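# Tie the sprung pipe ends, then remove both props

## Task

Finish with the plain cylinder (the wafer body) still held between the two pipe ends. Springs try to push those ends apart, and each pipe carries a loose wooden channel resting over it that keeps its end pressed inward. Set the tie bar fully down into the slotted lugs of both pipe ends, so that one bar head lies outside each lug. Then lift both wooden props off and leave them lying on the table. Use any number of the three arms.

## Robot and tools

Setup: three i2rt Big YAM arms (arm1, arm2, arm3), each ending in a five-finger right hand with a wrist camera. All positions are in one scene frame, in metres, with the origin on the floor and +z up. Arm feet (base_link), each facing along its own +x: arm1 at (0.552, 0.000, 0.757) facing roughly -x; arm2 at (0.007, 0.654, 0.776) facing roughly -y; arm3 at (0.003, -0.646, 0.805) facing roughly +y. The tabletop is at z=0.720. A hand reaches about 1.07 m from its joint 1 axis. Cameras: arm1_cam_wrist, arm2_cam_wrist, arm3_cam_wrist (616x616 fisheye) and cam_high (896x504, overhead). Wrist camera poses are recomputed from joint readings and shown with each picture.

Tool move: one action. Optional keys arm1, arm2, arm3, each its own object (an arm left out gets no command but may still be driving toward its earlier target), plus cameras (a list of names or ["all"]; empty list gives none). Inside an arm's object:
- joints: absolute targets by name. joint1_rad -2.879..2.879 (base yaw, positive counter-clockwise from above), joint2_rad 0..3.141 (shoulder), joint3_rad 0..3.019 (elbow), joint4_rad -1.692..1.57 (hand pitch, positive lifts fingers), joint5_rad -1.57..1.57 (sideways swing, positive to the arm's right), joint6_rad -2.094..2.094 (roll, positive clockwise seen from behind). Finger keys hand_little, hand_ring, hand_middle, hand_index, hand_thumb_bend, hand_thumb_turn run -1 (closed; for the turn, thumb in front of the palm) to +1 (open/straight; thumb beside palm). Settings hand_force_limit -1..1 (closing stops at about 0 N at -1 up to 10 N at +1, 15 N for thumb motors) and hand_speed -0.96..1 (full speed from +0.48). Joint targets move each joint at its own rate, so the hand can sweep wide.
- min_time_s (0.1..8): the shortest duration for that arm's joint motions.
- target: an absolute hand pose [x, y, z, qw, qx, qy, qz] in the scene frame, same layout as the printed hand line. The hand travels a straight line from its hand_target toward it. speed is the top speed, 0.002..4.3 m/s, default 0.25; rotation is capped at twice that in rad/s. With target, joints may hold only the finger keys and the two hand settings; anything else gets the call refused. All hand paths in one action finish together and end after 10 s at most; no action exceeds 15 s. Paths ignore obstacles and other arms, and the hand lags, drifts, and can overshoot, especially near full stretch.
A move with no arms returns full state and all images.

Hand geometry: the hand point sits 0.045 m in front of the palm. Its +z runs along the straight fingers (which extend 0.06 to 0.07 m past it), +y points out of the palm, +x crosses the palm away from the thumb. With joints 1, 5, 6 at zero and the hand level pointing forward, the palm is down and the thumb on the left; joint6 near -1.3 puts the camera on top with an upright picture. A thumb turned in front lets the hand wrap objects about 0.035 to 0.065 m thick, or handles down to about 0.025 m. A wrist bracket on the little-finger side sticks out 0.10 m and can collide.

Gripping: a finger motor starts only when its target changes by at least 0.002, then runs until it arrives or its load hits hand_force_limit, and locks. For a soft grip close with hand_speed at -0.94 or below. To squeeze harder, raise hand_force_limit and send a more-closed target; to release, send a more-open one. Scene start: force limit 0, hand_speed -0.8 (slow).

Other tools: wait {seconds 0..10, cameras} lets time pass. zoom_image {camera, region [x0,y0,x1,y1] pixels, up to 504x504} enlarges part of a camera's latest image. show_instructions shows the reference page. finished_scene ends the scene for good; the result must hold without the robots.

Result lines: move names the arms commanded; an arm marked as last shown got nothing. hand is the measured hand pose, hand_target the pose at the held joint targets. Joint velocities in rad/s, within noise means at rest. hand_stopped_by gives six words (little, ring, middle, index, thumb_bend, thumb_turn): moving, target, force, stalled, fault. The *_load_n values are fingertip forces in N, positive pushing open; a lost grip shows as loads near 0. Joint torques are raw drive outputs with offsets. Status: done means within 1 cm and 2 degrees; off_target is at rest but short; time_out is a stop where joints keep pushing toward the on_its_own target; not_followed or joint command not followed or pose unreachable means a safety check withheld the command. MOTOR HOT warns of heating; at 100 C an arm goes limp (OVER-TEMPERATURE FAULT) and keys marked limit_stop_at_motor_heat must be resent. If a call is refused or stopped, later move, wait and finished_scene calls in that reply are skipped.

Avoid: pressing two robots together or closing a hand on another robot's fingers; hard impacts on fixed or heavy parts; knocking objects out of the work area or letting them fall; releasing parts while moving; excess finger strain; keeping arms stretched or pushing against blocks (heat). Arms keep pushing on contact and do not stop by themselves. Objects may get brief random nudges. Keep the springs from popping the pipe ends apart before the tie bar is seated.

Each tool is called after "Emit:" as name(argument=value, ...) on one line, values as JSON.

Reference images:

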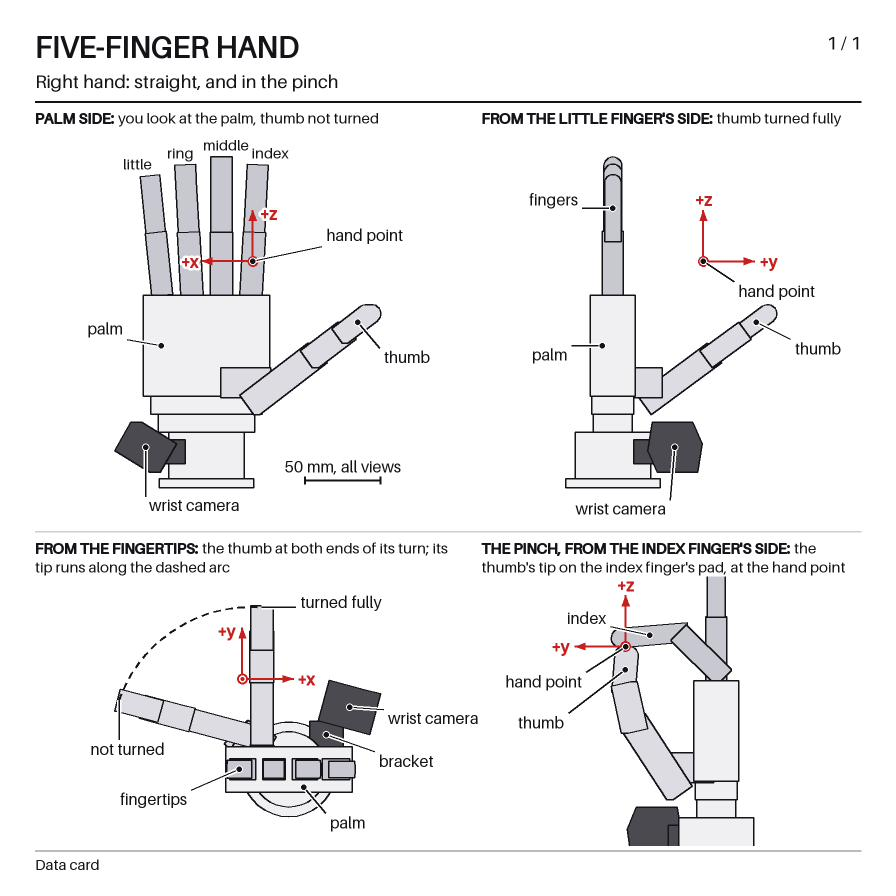

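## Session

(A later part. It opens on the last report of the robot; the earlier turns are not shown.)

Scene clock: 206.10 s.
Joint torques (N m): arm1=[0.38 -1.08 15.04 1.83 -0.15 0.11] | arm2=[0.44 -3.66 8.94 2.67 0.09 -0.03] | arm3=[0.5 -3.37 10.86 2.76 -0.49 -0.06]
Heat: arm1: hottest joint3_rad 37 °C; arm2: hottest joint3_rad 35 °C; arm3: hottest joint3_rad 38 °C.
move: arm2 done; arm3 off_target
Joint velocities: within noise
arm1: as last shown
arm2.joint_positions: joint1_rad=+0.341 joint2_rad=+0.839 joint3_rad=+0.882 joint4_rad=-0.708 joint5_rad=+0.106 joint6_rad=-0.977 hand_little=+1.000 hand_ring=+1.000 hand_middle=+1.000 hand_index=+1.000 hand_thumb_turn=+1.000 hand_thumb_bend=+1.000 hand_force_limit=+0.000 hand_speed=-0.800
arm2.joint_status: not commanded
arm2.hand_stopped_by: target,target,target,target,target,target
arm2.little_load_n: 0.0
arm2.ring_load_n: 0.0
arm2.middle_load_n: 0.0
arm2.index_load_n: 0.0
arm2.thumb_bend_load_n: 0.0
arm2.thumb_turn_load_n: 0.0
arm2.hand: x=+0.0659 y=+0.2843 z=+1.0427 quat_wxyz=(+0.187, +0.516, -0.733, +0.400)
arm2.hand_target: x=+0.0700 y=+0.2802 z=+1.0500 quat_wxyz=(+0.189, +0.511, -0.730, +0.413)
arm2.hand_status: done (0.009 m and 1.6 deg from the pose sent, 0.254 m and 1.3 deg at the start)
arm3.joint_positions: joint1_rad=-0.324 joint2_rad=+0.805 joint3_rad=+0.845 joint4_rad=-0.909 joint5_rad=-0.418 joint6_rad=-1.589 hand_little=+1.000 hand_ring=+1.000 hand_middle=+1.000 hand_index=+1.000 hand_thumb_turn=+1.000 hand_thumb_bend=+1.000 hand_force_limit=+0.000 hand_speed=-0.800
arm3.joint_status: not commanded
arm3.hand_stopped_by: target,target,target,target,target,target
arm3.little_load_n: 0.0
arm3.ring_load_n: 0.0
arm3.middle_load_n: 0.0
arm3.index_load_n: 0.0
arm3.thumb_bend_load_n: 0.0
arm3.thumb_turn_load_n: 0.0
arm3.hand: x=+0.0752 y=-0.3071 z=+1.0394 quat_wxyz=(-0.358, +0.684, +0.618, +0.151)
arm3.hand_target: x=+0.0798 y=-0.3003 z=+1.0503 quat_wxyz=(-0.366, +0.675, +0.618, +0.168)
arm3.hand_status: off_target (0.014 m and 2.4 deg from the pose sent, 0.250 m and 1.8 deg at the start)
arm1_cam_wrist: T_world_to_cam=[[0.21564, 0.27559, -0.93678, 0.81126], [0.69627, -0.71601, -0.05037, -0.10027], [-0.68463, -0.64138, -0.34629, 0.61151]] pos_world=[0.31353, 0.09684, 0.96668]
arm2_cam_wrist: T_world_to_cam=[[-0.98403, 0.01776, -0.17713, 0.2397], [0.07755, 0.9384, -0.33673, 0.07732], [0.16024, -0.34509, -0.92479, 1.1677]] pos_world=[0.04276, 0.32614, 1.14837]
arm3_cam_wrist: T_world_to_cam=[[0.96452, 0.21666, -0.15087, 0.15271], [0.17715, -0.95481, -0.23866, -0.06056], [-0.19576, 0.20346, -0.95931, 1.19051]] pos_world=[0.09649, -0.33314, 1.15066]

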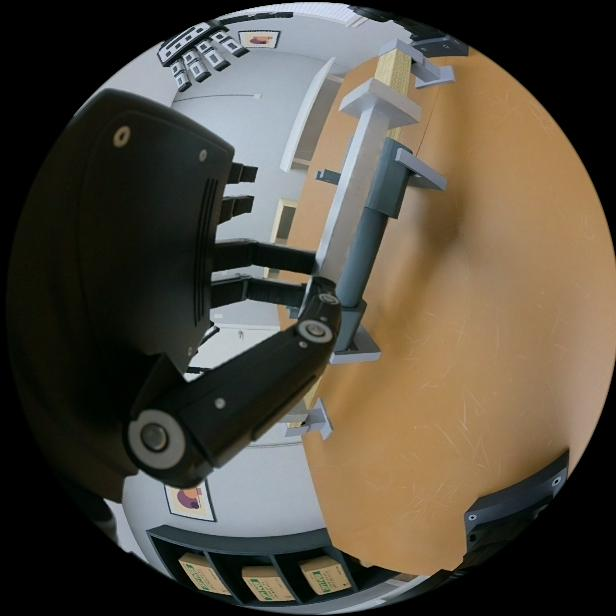

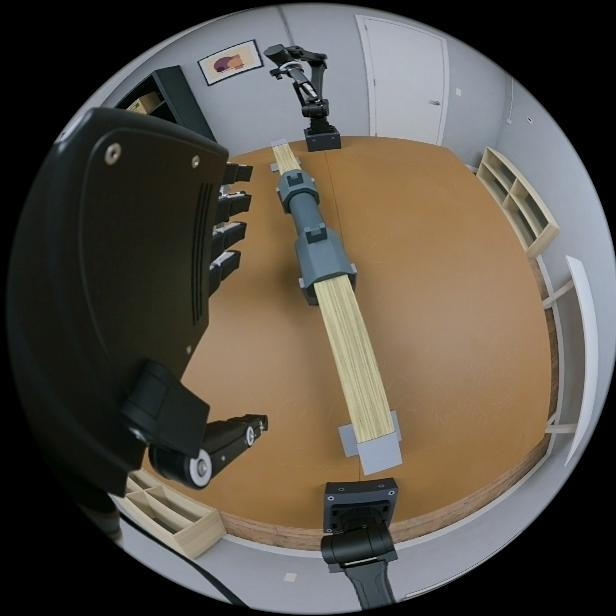

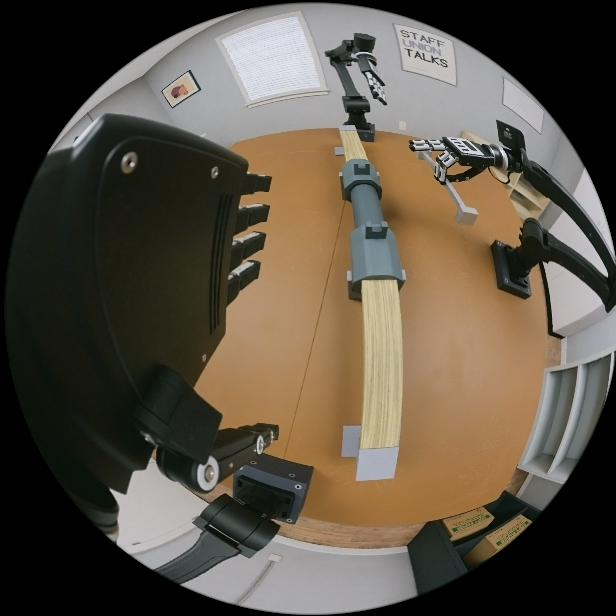

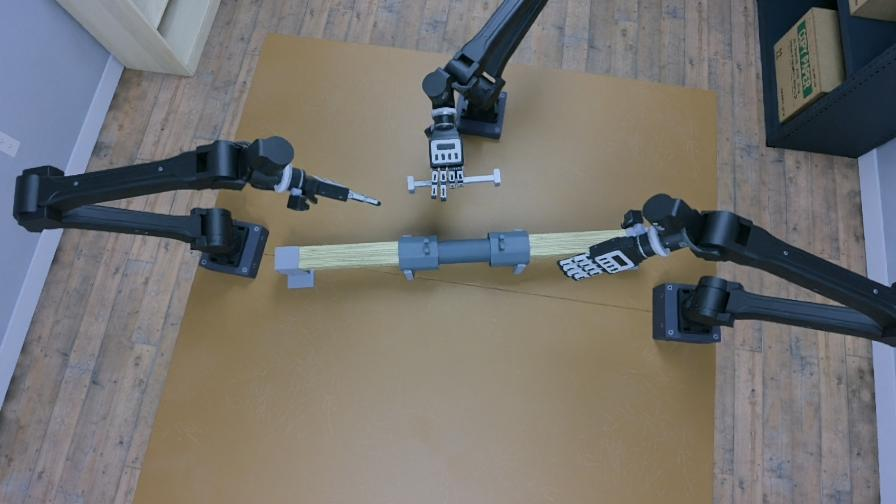

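Emit:
move(arm1={"target":[0.11,-0.02,0.97,0.4054,-0.4831,-0.5945,0.4988],"speed":0.12}, cameras=["arm1_cam_wrist","arm2_cam_wrist","arm3_cam_wrist","cam_high"])

Emit:
zoom_image(camera="arm2_cam_wrist", region=[220, 130, 370, 280])

Emit:
zoom_image(camera="arm3_cam_wrist", region=[300, 120, 450, 270])

Emit:
zoom_image(camera="cam_high", region=[400, 160, 520, 280])

Scene clock: 222.83 s.
Joint torques (N m): arm1=[0.03 -4.37 14.68 2.84 -0.03 0.12] | arm2=[0.44 -3.66 8.94 2.67 0.09 -0.02] | arm3=[0.44 -3.14 10.95 2.71 -0.49 -0.05]
Heat: arm1: hottest joint3_rad 39 °C; arm2: hottest joint3_rad 38 °C; arm3: hottest joint3_rad 38 °C.
move: arm1 off_target
Joint velocities: within noise
arm1.joint_positions: joint1_rad=-0.166 joint2_rad=+0.929 joint3_rad=+0.445 joint4_rad=+0.194 joint5_rad=-0.378 joint6_rad=-0.079 hand_little=+1.000 hand_ring=+1.000 hand_middle=-0.080 hand_index=-0.086 hand_thumb_turn=-1.000 hand_thumb_bend=+0.101 hand_force_limit=+0.000 hand_speed=-0.940
arm1.joint_status: not commanded
arm1.hand_stopped_by: target,target,force,force,target,target
arm1.little_load_n: 0.0
arm1.ring_load_n: 0.0
arm1.middle_load_n: 5.5
arm1.index_load_n: 4.0
arm1.thumb_bend_load_n: 2.0
arm1.thumb_turn_load_n: 0.0
arm1.hand: x=+0.1373 y=-0.0200 z=+0.9240 quat_wxyz=(-0.375, +0.510, +0.610, -0.476)
arm1.hand_target: x=+0.1148 y=-0.0200 z=+0.9707 quat_wxyz=(-0.405, +0.483, +0.594, -0.499)
arm1.hand_status: off_target (0.053 m and 5.6 deg from the pose sent, 0.138 m and 3.9 deg at the start)
arm2, arm3: as last shown
arm3.middle_load_n: -0.5
arm3.hand: x=+0.0752 y=-0.3070 z=+1.0394 quat_wxyz=(-0.358, +0.684, +0.618, +0.151)
arm1_cam_wrist: T_world_to_cam=[[0.24926, 0.29531, -0.92231, 0.82016], [0.70132, -0.71181, -0.03838, -0.07775], [-0.66785, -0.63727, -0.38454, 0.54546]] pos_world=[0.21438, 0.05005, 0.96321]
arm2_cam_wrist: T_world_to_cam=[[-0.98403, 0.01776, -0.17713, 0.2397], [0.07755, 0.9384, -0.33673, 0.07732], [0.16024, -0.34509, -0.92479, 1.1677]] pos_world=[0.04276, 0.32614, 1.14837]
arm3_cam_wrist: T_world_to_cam=[[0.96449, 0.21693, -0.15069, 0.1526], [0.17745, -0.95475, -0.23869, -0.06053], [-0.19565, 0.20347, -0.95933, 1.19053]] pos_world=[0.09649, -0.33314, 1.15066]

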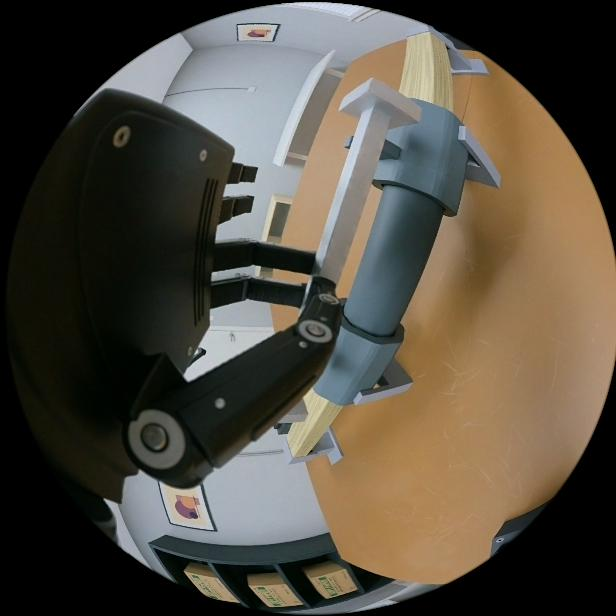

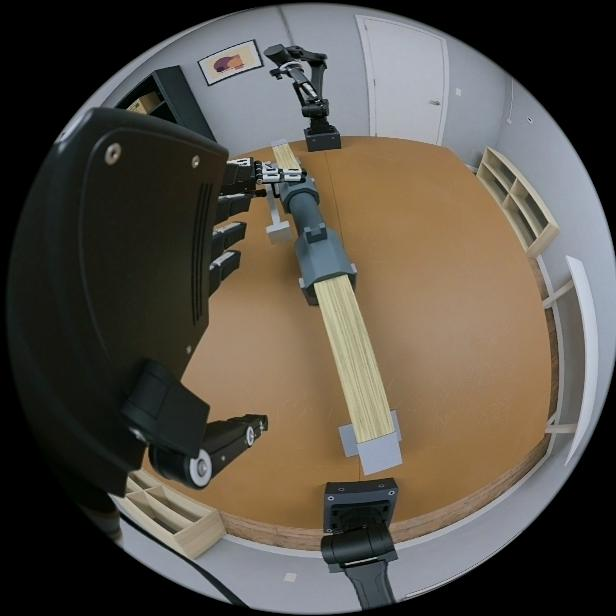

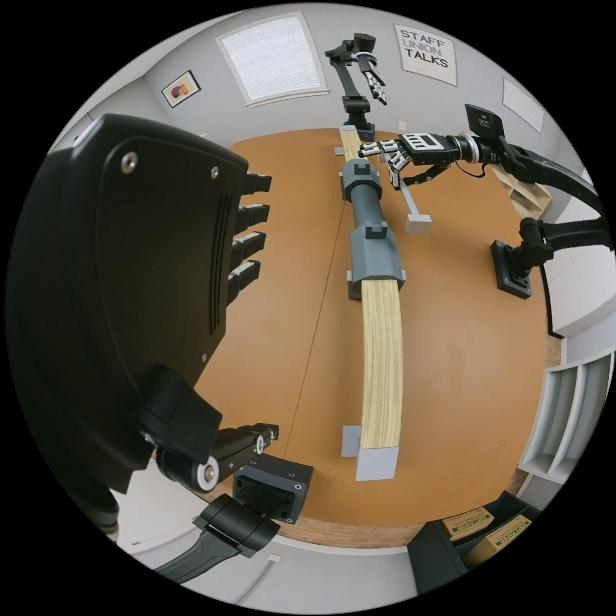

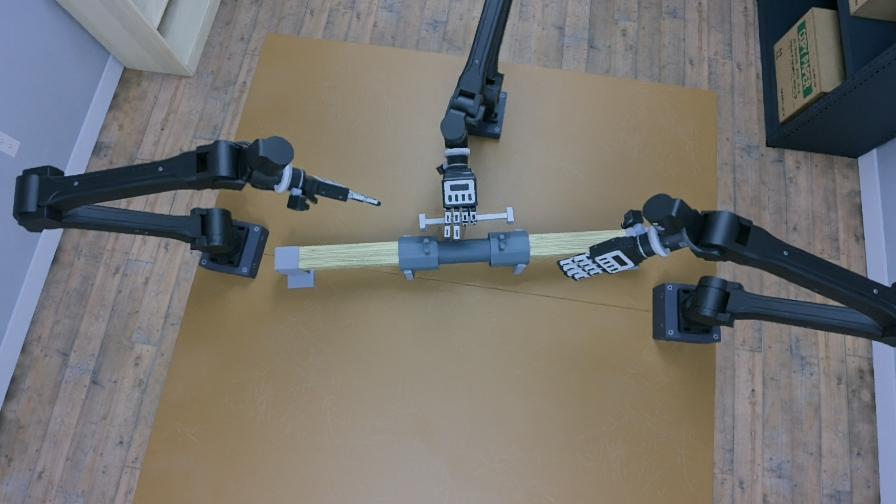

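Scaled by 3.360 from the camera's image (finer frame: 880x880).

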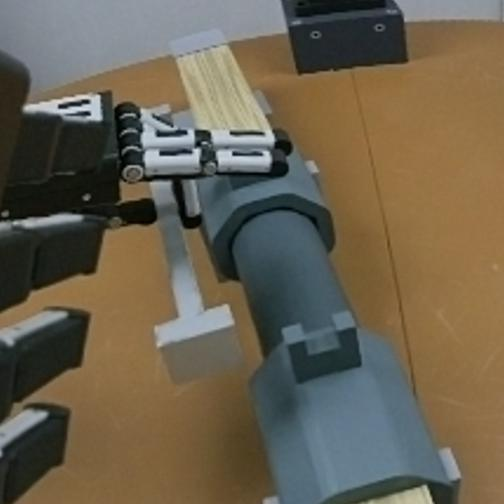

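Scaled by 3.360 from the camera's image (finer frame: 880x880).

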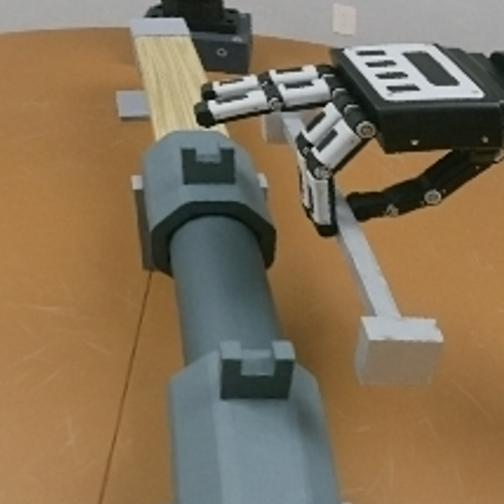

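Scaled by 4.200 from the camera's image (finer frame: 1280x720).

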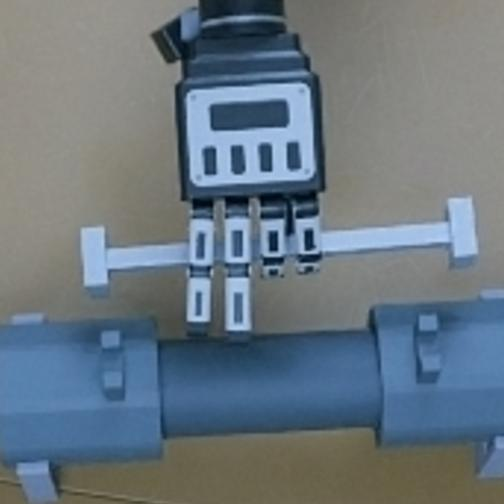

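Emit:
move(arm1={"target":[0.05,-0.025,0.965,0.4384,-0.4625,-0.5742,0.5142],"speed":0.1}, cameras=["arm1_cam_wrist","arm2_cam_wrist","arm3_cam_wrist","cam_high"])

Emit:
zoom_image(camera="arm2_cam_wrist", region=[240, 150, 360, 270])

Emit:
zoom_image(camera="arm3_cam_wrist", region=[310, 140, 430, 260])

Emit:
zoom_image(camera="cam_high", region=[400, 160, 520, 280])

Scene clock: 241.07 s.
Joint torques (N m): arm1=[0.21 -6.71 13.63 2.91 0.03 0.1] | arm2=[0.44 -3.6 8.94 2.67 0.09 -0.02] | arm3=[0.5 -3.02 10.93 2.71 -0.49 -0.05]
Heat: arm1: hottest joint3_rad 40 °C; arm2: hottest joint3_rad 39 °C; arm3: hottest joint3_rad 38 °C.
move: arm1 off_target
Joint velocities: within noise
arm1.joint_positions: joint1_rad=-0.114 joint2_rad=+1.154 joint3_rad=+0.500 joint4_rad=+0.459 joint5_rad=-0.310 joint6_rad=-0.065 hand_little=+1.000 hand_ring=+1.000 hand_middle=-0.080 hand_index=-0.086 hand_thumb_turn=-1.000 hand_thumb_bend=+0.101 hand_force_limit=+0.000 hand_speed=-0.940
arm1.joint_status: not commanded
arm1.hand_stopped_by: target,target,force,force,target,target
arm1.little_load_n: 0.0
arm1.ring_load_n: -0.5
arm1.middle_load_n: 5.5
arm1.index_load_n: 4.5
arm1.thumb_bend_load_n: 2.0
arm1.thumb_turn_load_n: 0.0
arm1.hand: x=+0.0773 y=-0.0224 z=+0.9202 quat_wxyz=(-0.410, +0.490, +0.593, -0.490)
arm1.hand_target: x=+0.0543 y=-0.0250 z=+0.9657 quat_wxyz=(-0.438, +0.463, +0.574, -0.514)
arm1.hand_status: off_target (0.052 m and 5.7 deg from the pose sent, 0.097 m and 10.9 deg at the start)
arm2, arm3: as last shown
arm3.middle_load_n: 0.0
arm1_cam_wrist: T_world_to_cam=[[0.17086, 0.30791, -0.93595, 0.85119], [0.68205, -0.7225, -0.11318, 0.03257], [-0.71107, -0.61902, -0.33346, 0.45918]] pos_world=[0.15886, 0.04569, 0.95347]
arm2_cam_wrist: T_world_to_cam=[[-0.98403, 0.01776, -0.17713, 0.2397], [0.07755, 0.9384, -0.33673, 0.07732], [0.16024, -0.34509, -0.92479, 1.1677]] pos_world=[0.04276, 0.32614, 1.14837]
arm3_cam_wrist: T_world_to_cam=[[0.96449, 0.21693, -0.15069, 0.1526], [0.17745, -0.95475, -0.23869, -0.06053], [-0.19565, 0.20347, -0.95933, 1.19053]] pos_world=[0.09649, -0.33314, 1.15066]

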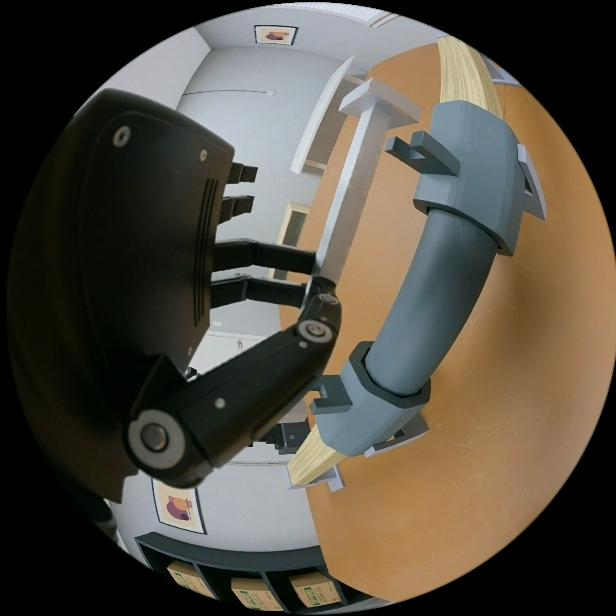

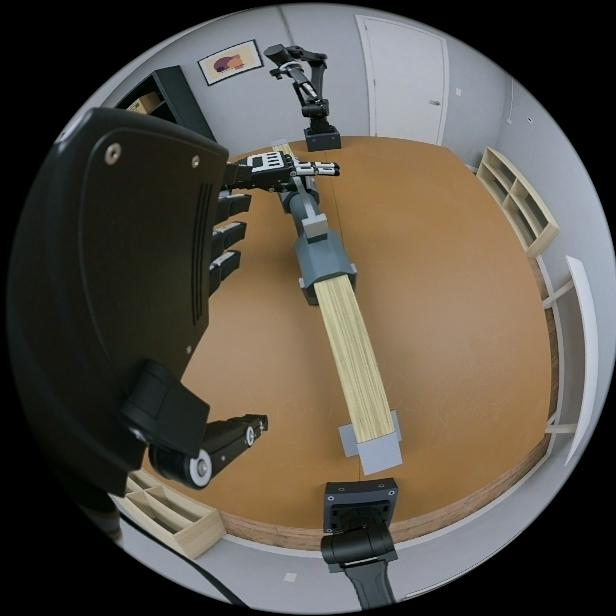

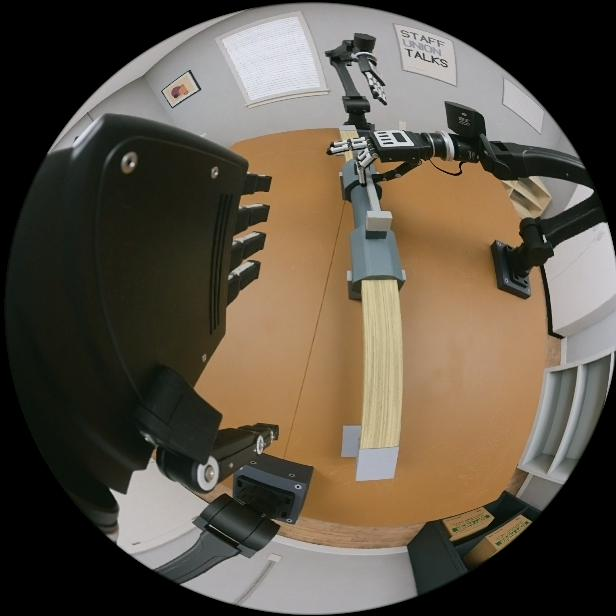

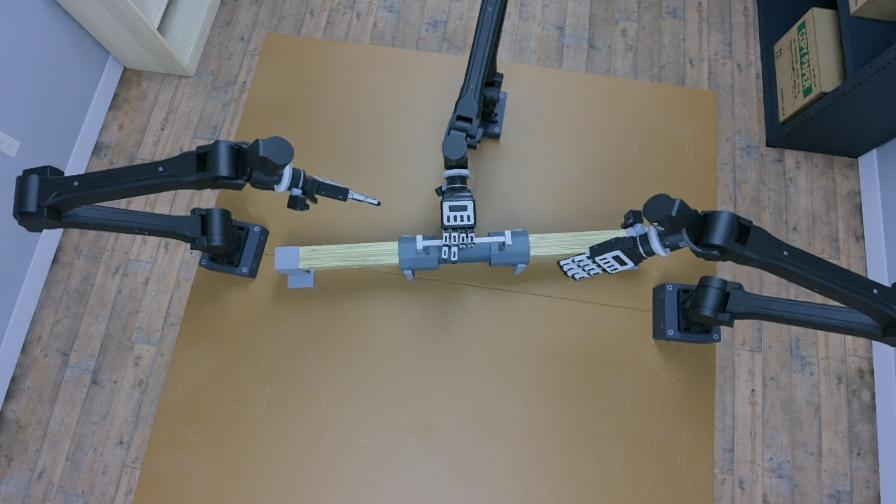

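Scaled by 4.200 from the camera's image (finer frame: 880x880).

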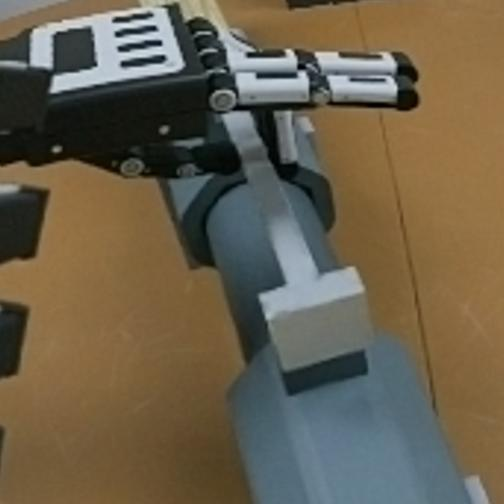

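Scaled by 4.200 from the camera's image (finer frame: 880x880).

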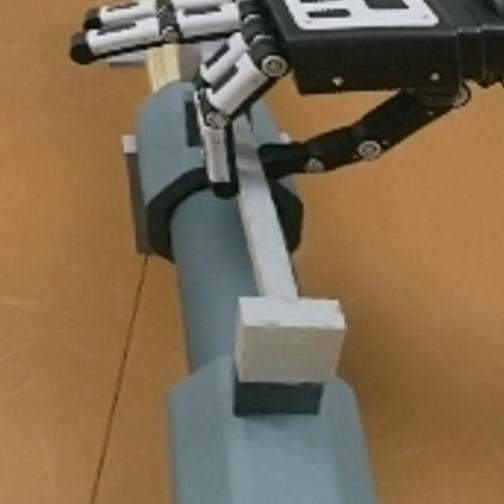

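Scaled by 4.200 from the camera's image (finer frame: 1280x720).

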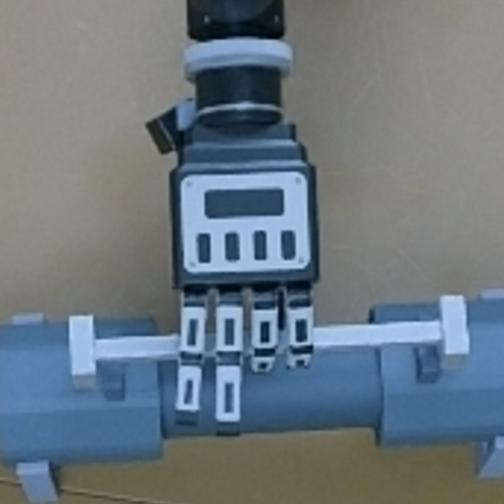

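Emit:
move(arm1={"target":[0.0565,-0.0276,0.950,0.4406,-0.4650,-0.5722,0.5122],"speed":0.06}, cameras=["arm1_cam_wrist","arm2_cam_wrist","arm3_cam_wrist","cam_high"])

Emit:
zoom_image(camera="arm2_cam_wrist", region=[280, 190, 360, 270])

Emit:
zoom_image(camera="arm3_cam_wrist", region=[330, 180, 410, 260])

Emit:
zoom_image(camera="cam_high", region=[400, 200, 520, 290])

Emit:
zoom_image(camera="arm1_cam_wrist", region=[320, 60, 480, 220])

Scene clock: 259.13 s.
Joint torques (N m): arm1=[0.15 -6.95 10.32 2.91 0.05 0.11] | arm2=[0.44 -3.66 8.94 2.69 0.09 -0.03] | arm3=[0.38 -3.14 10.95 2.71 -0.49 -0.05]
Heat: arm1: hottest joint3_rad 39 °C; arm2: hottest joint3_rad 40 °C; arm3: hottest joint3_rad 38 °C.
move: arm1 off_target
Joint velocities: within noise
arm1.joint_positions: joint1_rad=-0.102 joint2_rad=+1.175 joint3_rad=+0.500 joint4_rad=+0.514 joint5_rad=-0.290 joint6_rad=-0.063 hand_little=+1.000 hand_ring=+1.000 hand_middle=-0.080 hand_index=-0.086 hand_thumb_turn=-1.000 hand_thumb_bend=+0.101 hand_force_limit=+0.000 hand_speed=-0.940
arm1.joint_status: not commanded
arm1.hand_stopped_by: target,target,force,force,target,target
arm1.little_load_n: 0.0
arm1.ring_load_n: 0.0
arm1.middle_load_n: 5.5
arm1.index_load_n: 4.0
arm1.thumb_bend_load_n: 2.0
arm1.thumb_turn_load_n: 0.0
arm1.hand: x=+0.0699 y=-0.0235 z=+0.9235 quat_wxyz=(-0.424, +0.483, +0.585, -0.495)
arm1.hand_target: x=+0.0578 y=-0.0275 z=+0.9502 quat_wxyz=(-0.440, +0.465, +0.572, -0.512)
arm1.hand_status: off_target (0.030 m and 3.8 deg from the pose sent, 0.037 m and 5.7 deg at the start)
arm2, arm3: as last shown
arm1_cam_wrist: T_world_to_cam=[[0.14255, 0.31258, -0.93914, 0.86092], [0.67186, -0.72731, -0.14009, 0.06264], [-0.72683, -0.611, -0.31368, 0.4374]] pos_world=[0.15311, 0.0437, 0.9545]
arm2_cam_wrist: T_world_to_cam=[[-0.98403, 0.01776, -0.17713, 0.2397], [0.07755, 0.9384, -0.33673, 0.07732], [0.16024, -0.34509, -0.92479, 1.1677]] pos_world=[0.04276, 0.32614, 1.14837]
arm3_cam_wrist: T_world_to_cam=[[0.96449, 0.21693, -0.15069, 0.1526], [0.17745, -0.95475, -0.23869, -0.06053], [-0.19565, 0.20347, -0.95933, 1.19053]] pos_world=[0.09649, -0.33314, 1.15066]

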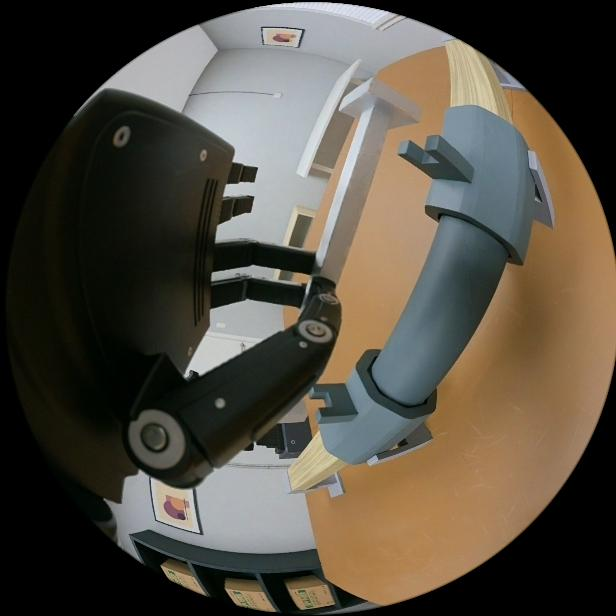

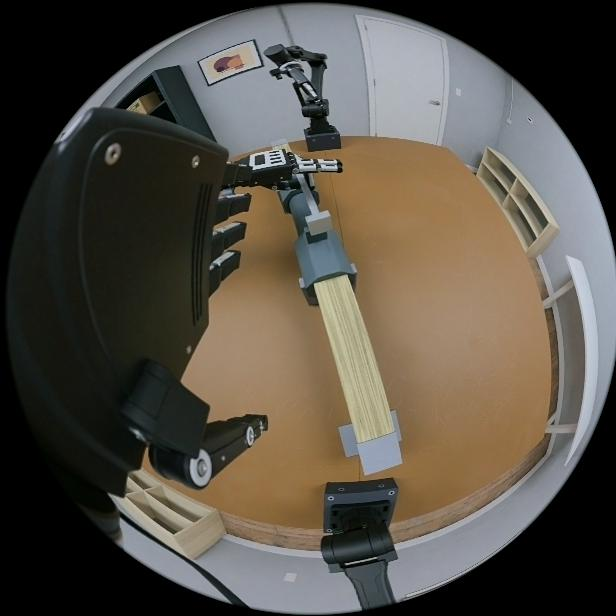

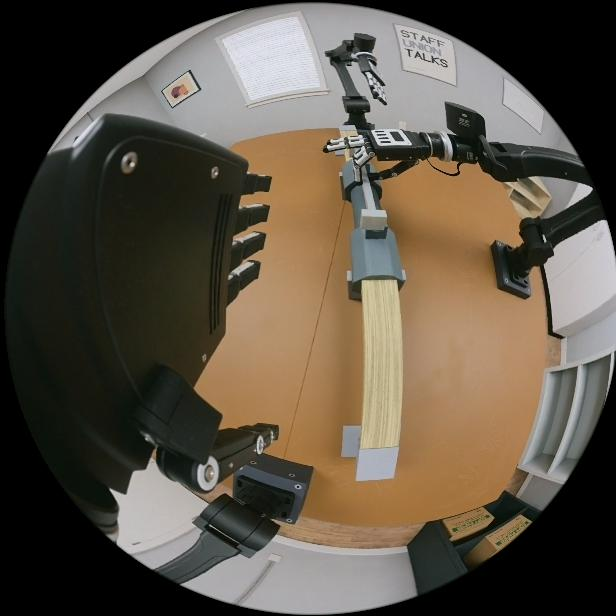

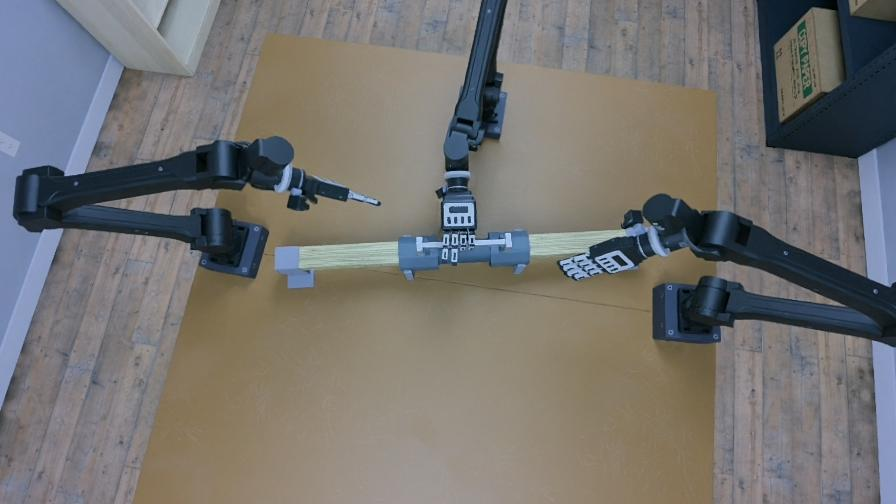

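Scaled by 6.300 from the camera's image (finer frame: 880x880).

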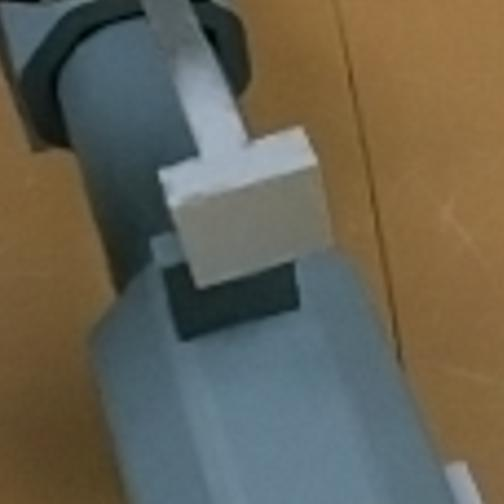

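Scaled by 6.300 from the camera's image (finer frame: 880x880).

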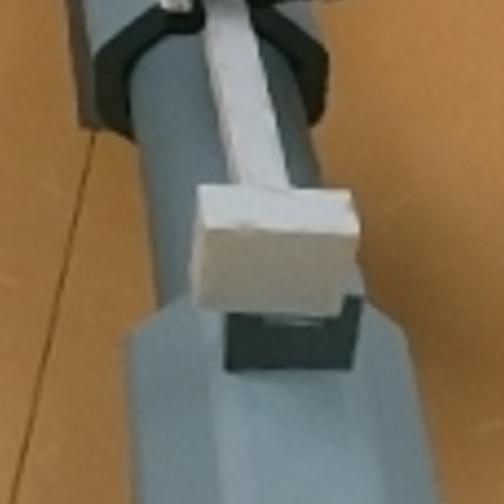

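Scaled by 4.200 from the camera's image (finer frame: 1280x720).

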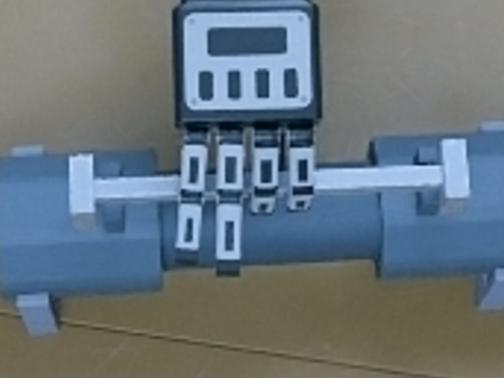

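Scaled by 3.150 from the camera's image (finer frame: 880x880).

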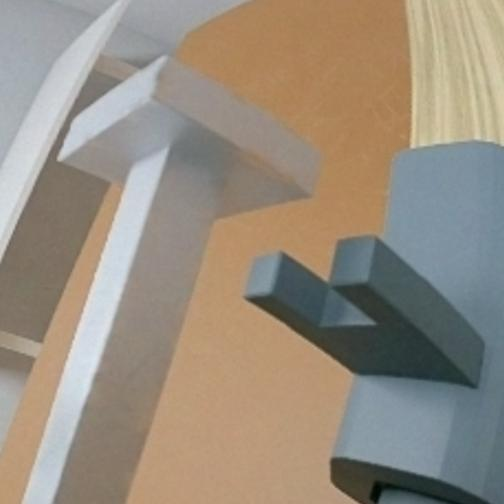

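Emit:
move(arm1={"target":[0.066,-0.0295,0.938,0.4361,-0.4699,-0.5680,0.5160],"speed":0.05}, cameras=["arm1_cam_wrist","arm2_cam_wrist","arm3_cam_wrist","cam_high"])

Emit:
zoom_image(camera="arm2_cam_wrist", region=[280, 190, 360, 270])

Emit:
zoom_image(camera="arm3_cam_wrist", region=[330, 180, 410, 260])

Emit:
zoom_image(camera="cam_high", region=[400, 200, 520, 290])

Emit:
zoom_image(camera="arm1_cam_wrist", region=[320, 60, 480, 220])

Scene clock: 271.30 s.
Joint torques (N m): arm1=[0.15 -7.06 7.9 2.91 0.05 0.15] | arm2=[0.44 -3.66 8.94 2.67 0.09 -0.02] | arm3=[0.38 -3.08 10.93 2.71 -0.49 -0.05]
Heat: arm1: hottest joint3_rad 38 °C; arm2: hottest joint3_rad 40 °C; arm3: hottest joint3_rad 39 °C.
move: arm1 off_target
Joint velocities: within noise
arm1.joint_positions: joint1_rad=-0.102 joint2_rad=+1.179 joint3_rad=+0.488 joint4_rad=+0.557 joint5_rad=-0.290 joint6_rad=-0.046 hand_little=+1.000 hand_ring=+1.000 hand_middle=-0.080 hand_index=-0.086 hand_thumb_turn=-1.000 hand_thumb_bend=+0.101 hand_force_limit=+0.000 hand_speed=-0.940
arm1.joint_status: not commanded
arm1.hand_stopped_by: target,target,force,force,target,target
arm1.little_load_n: 0.0
arm1.ring_load_n: 0.0
arm1.middle_load_n: 5.0
arm1.index_load_n: 4.0
arm1.thumb_bend_load_n: 2.0
arm1.thumb_turn_load_n: 0.0
arm1.hand: x=+0.0699 y=-0.0245 z=+0.9256 quat_wxyz=(-0.427, +0.481, +0.576, -0.504)
arm1.hand_target: x=+0.0662 y=-0.0294 z=+0.9381 quat_wxyz=(-0.436, +0.470, +0.568, -0.516)
arm1.hand_status: off_target (0.014 m and 2.4 deg from the pose sent, 0.016 m and 3.8 deg at the start)
arm2, arm3: as last shown
arm1_cam_wrist: T_world_to_cam=[[0.12177, 0.29939, -0.94633, 0.87098], [0.66679, -0.73091, -0.14544, 0.06746], [-0.73523, -0.61329, -0.28863, 0.41473]] pos_world=[0.15389, 0.04289, 0.95374]
arm2_cam_wrist: T_world_to_cam=[[-0.98403, 0.01776, -0.17713, 0.2397], [0.07755, 0.9384, -0.33673, 0.07732], [0.16024, -0.34509, -0.92479, 1.1677]] pos_world=[0.04276, 0.32614, 1.14837]
arm3_cam_wrist: T_world_to_cam=[[0.96449, 0.21693, -0.15069, 0.1526], [0.17745, -0.95475, -0.23869, -0.06053], [-0.19565, 0.20347, -0.95933, 1.19053]] pos_world=[0.09649, -0.33314, 1.15066]

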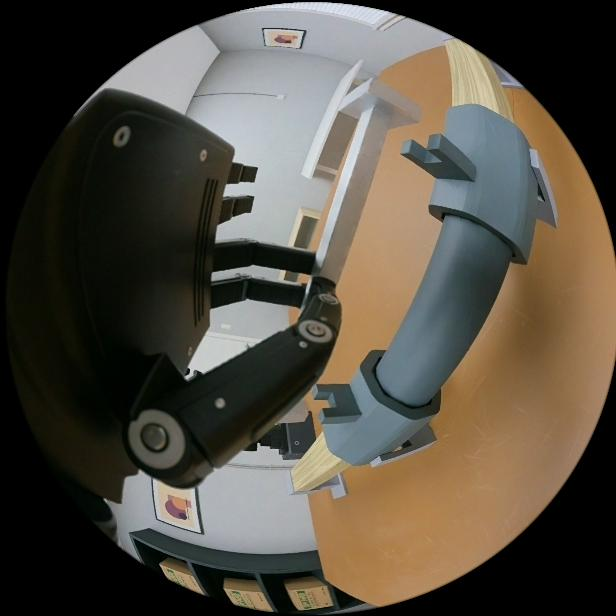

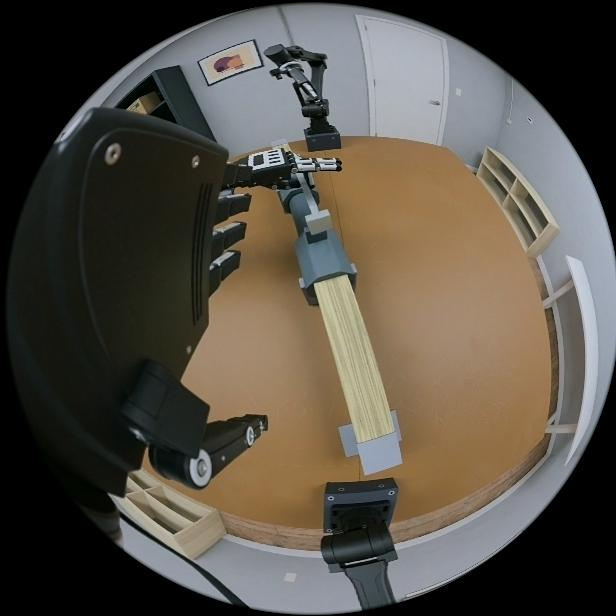

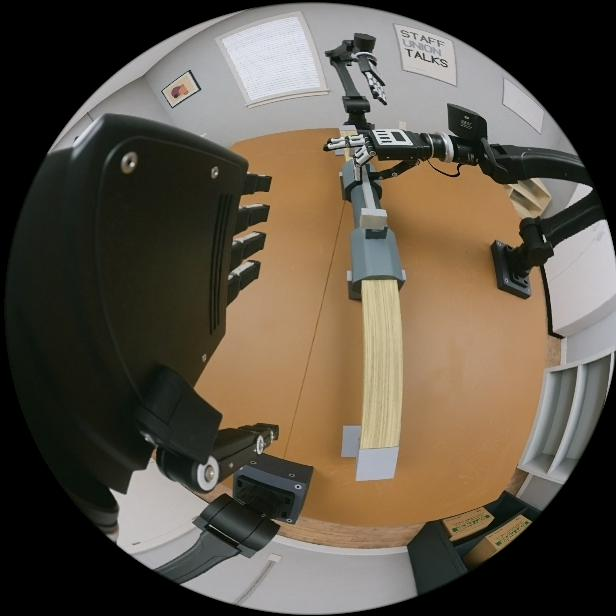

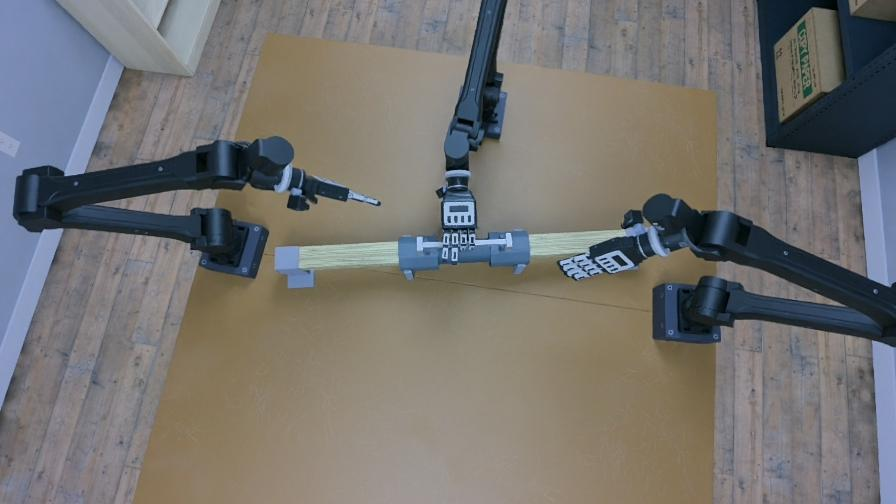

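Scaled by 6.300 from the camera's image (finer frame: 880x880).

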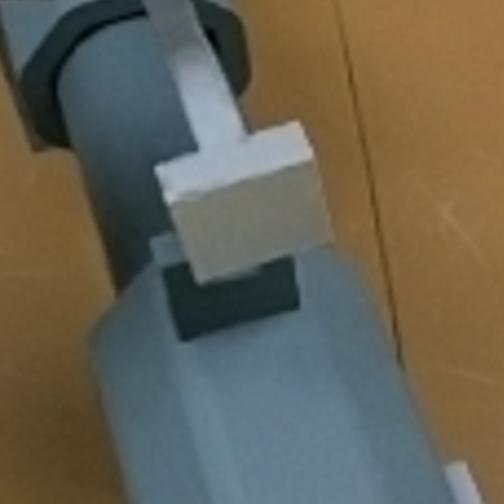

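Scaled by 6.300 from the camera's image (finer frame: 880x880).

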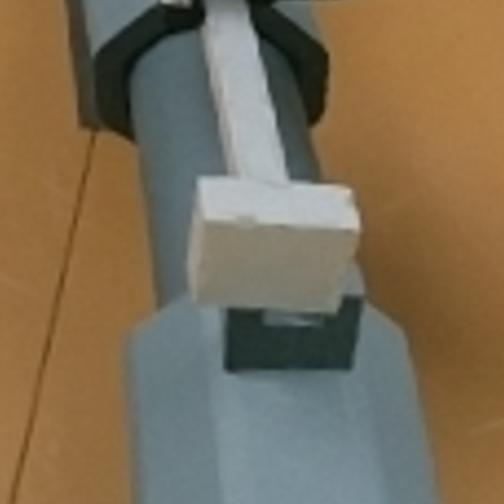

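Scaled by 4.200 from the camera's image (finer frame: 1280x720).

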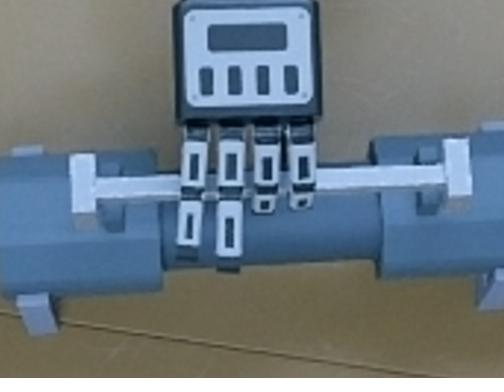

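Scaled by 3.150 from the camera's image (finer frame: 880x880).

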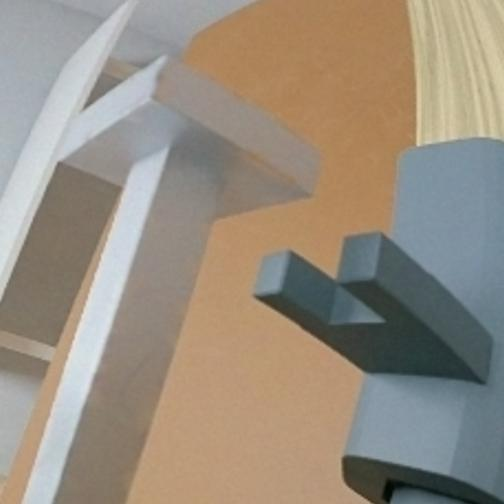

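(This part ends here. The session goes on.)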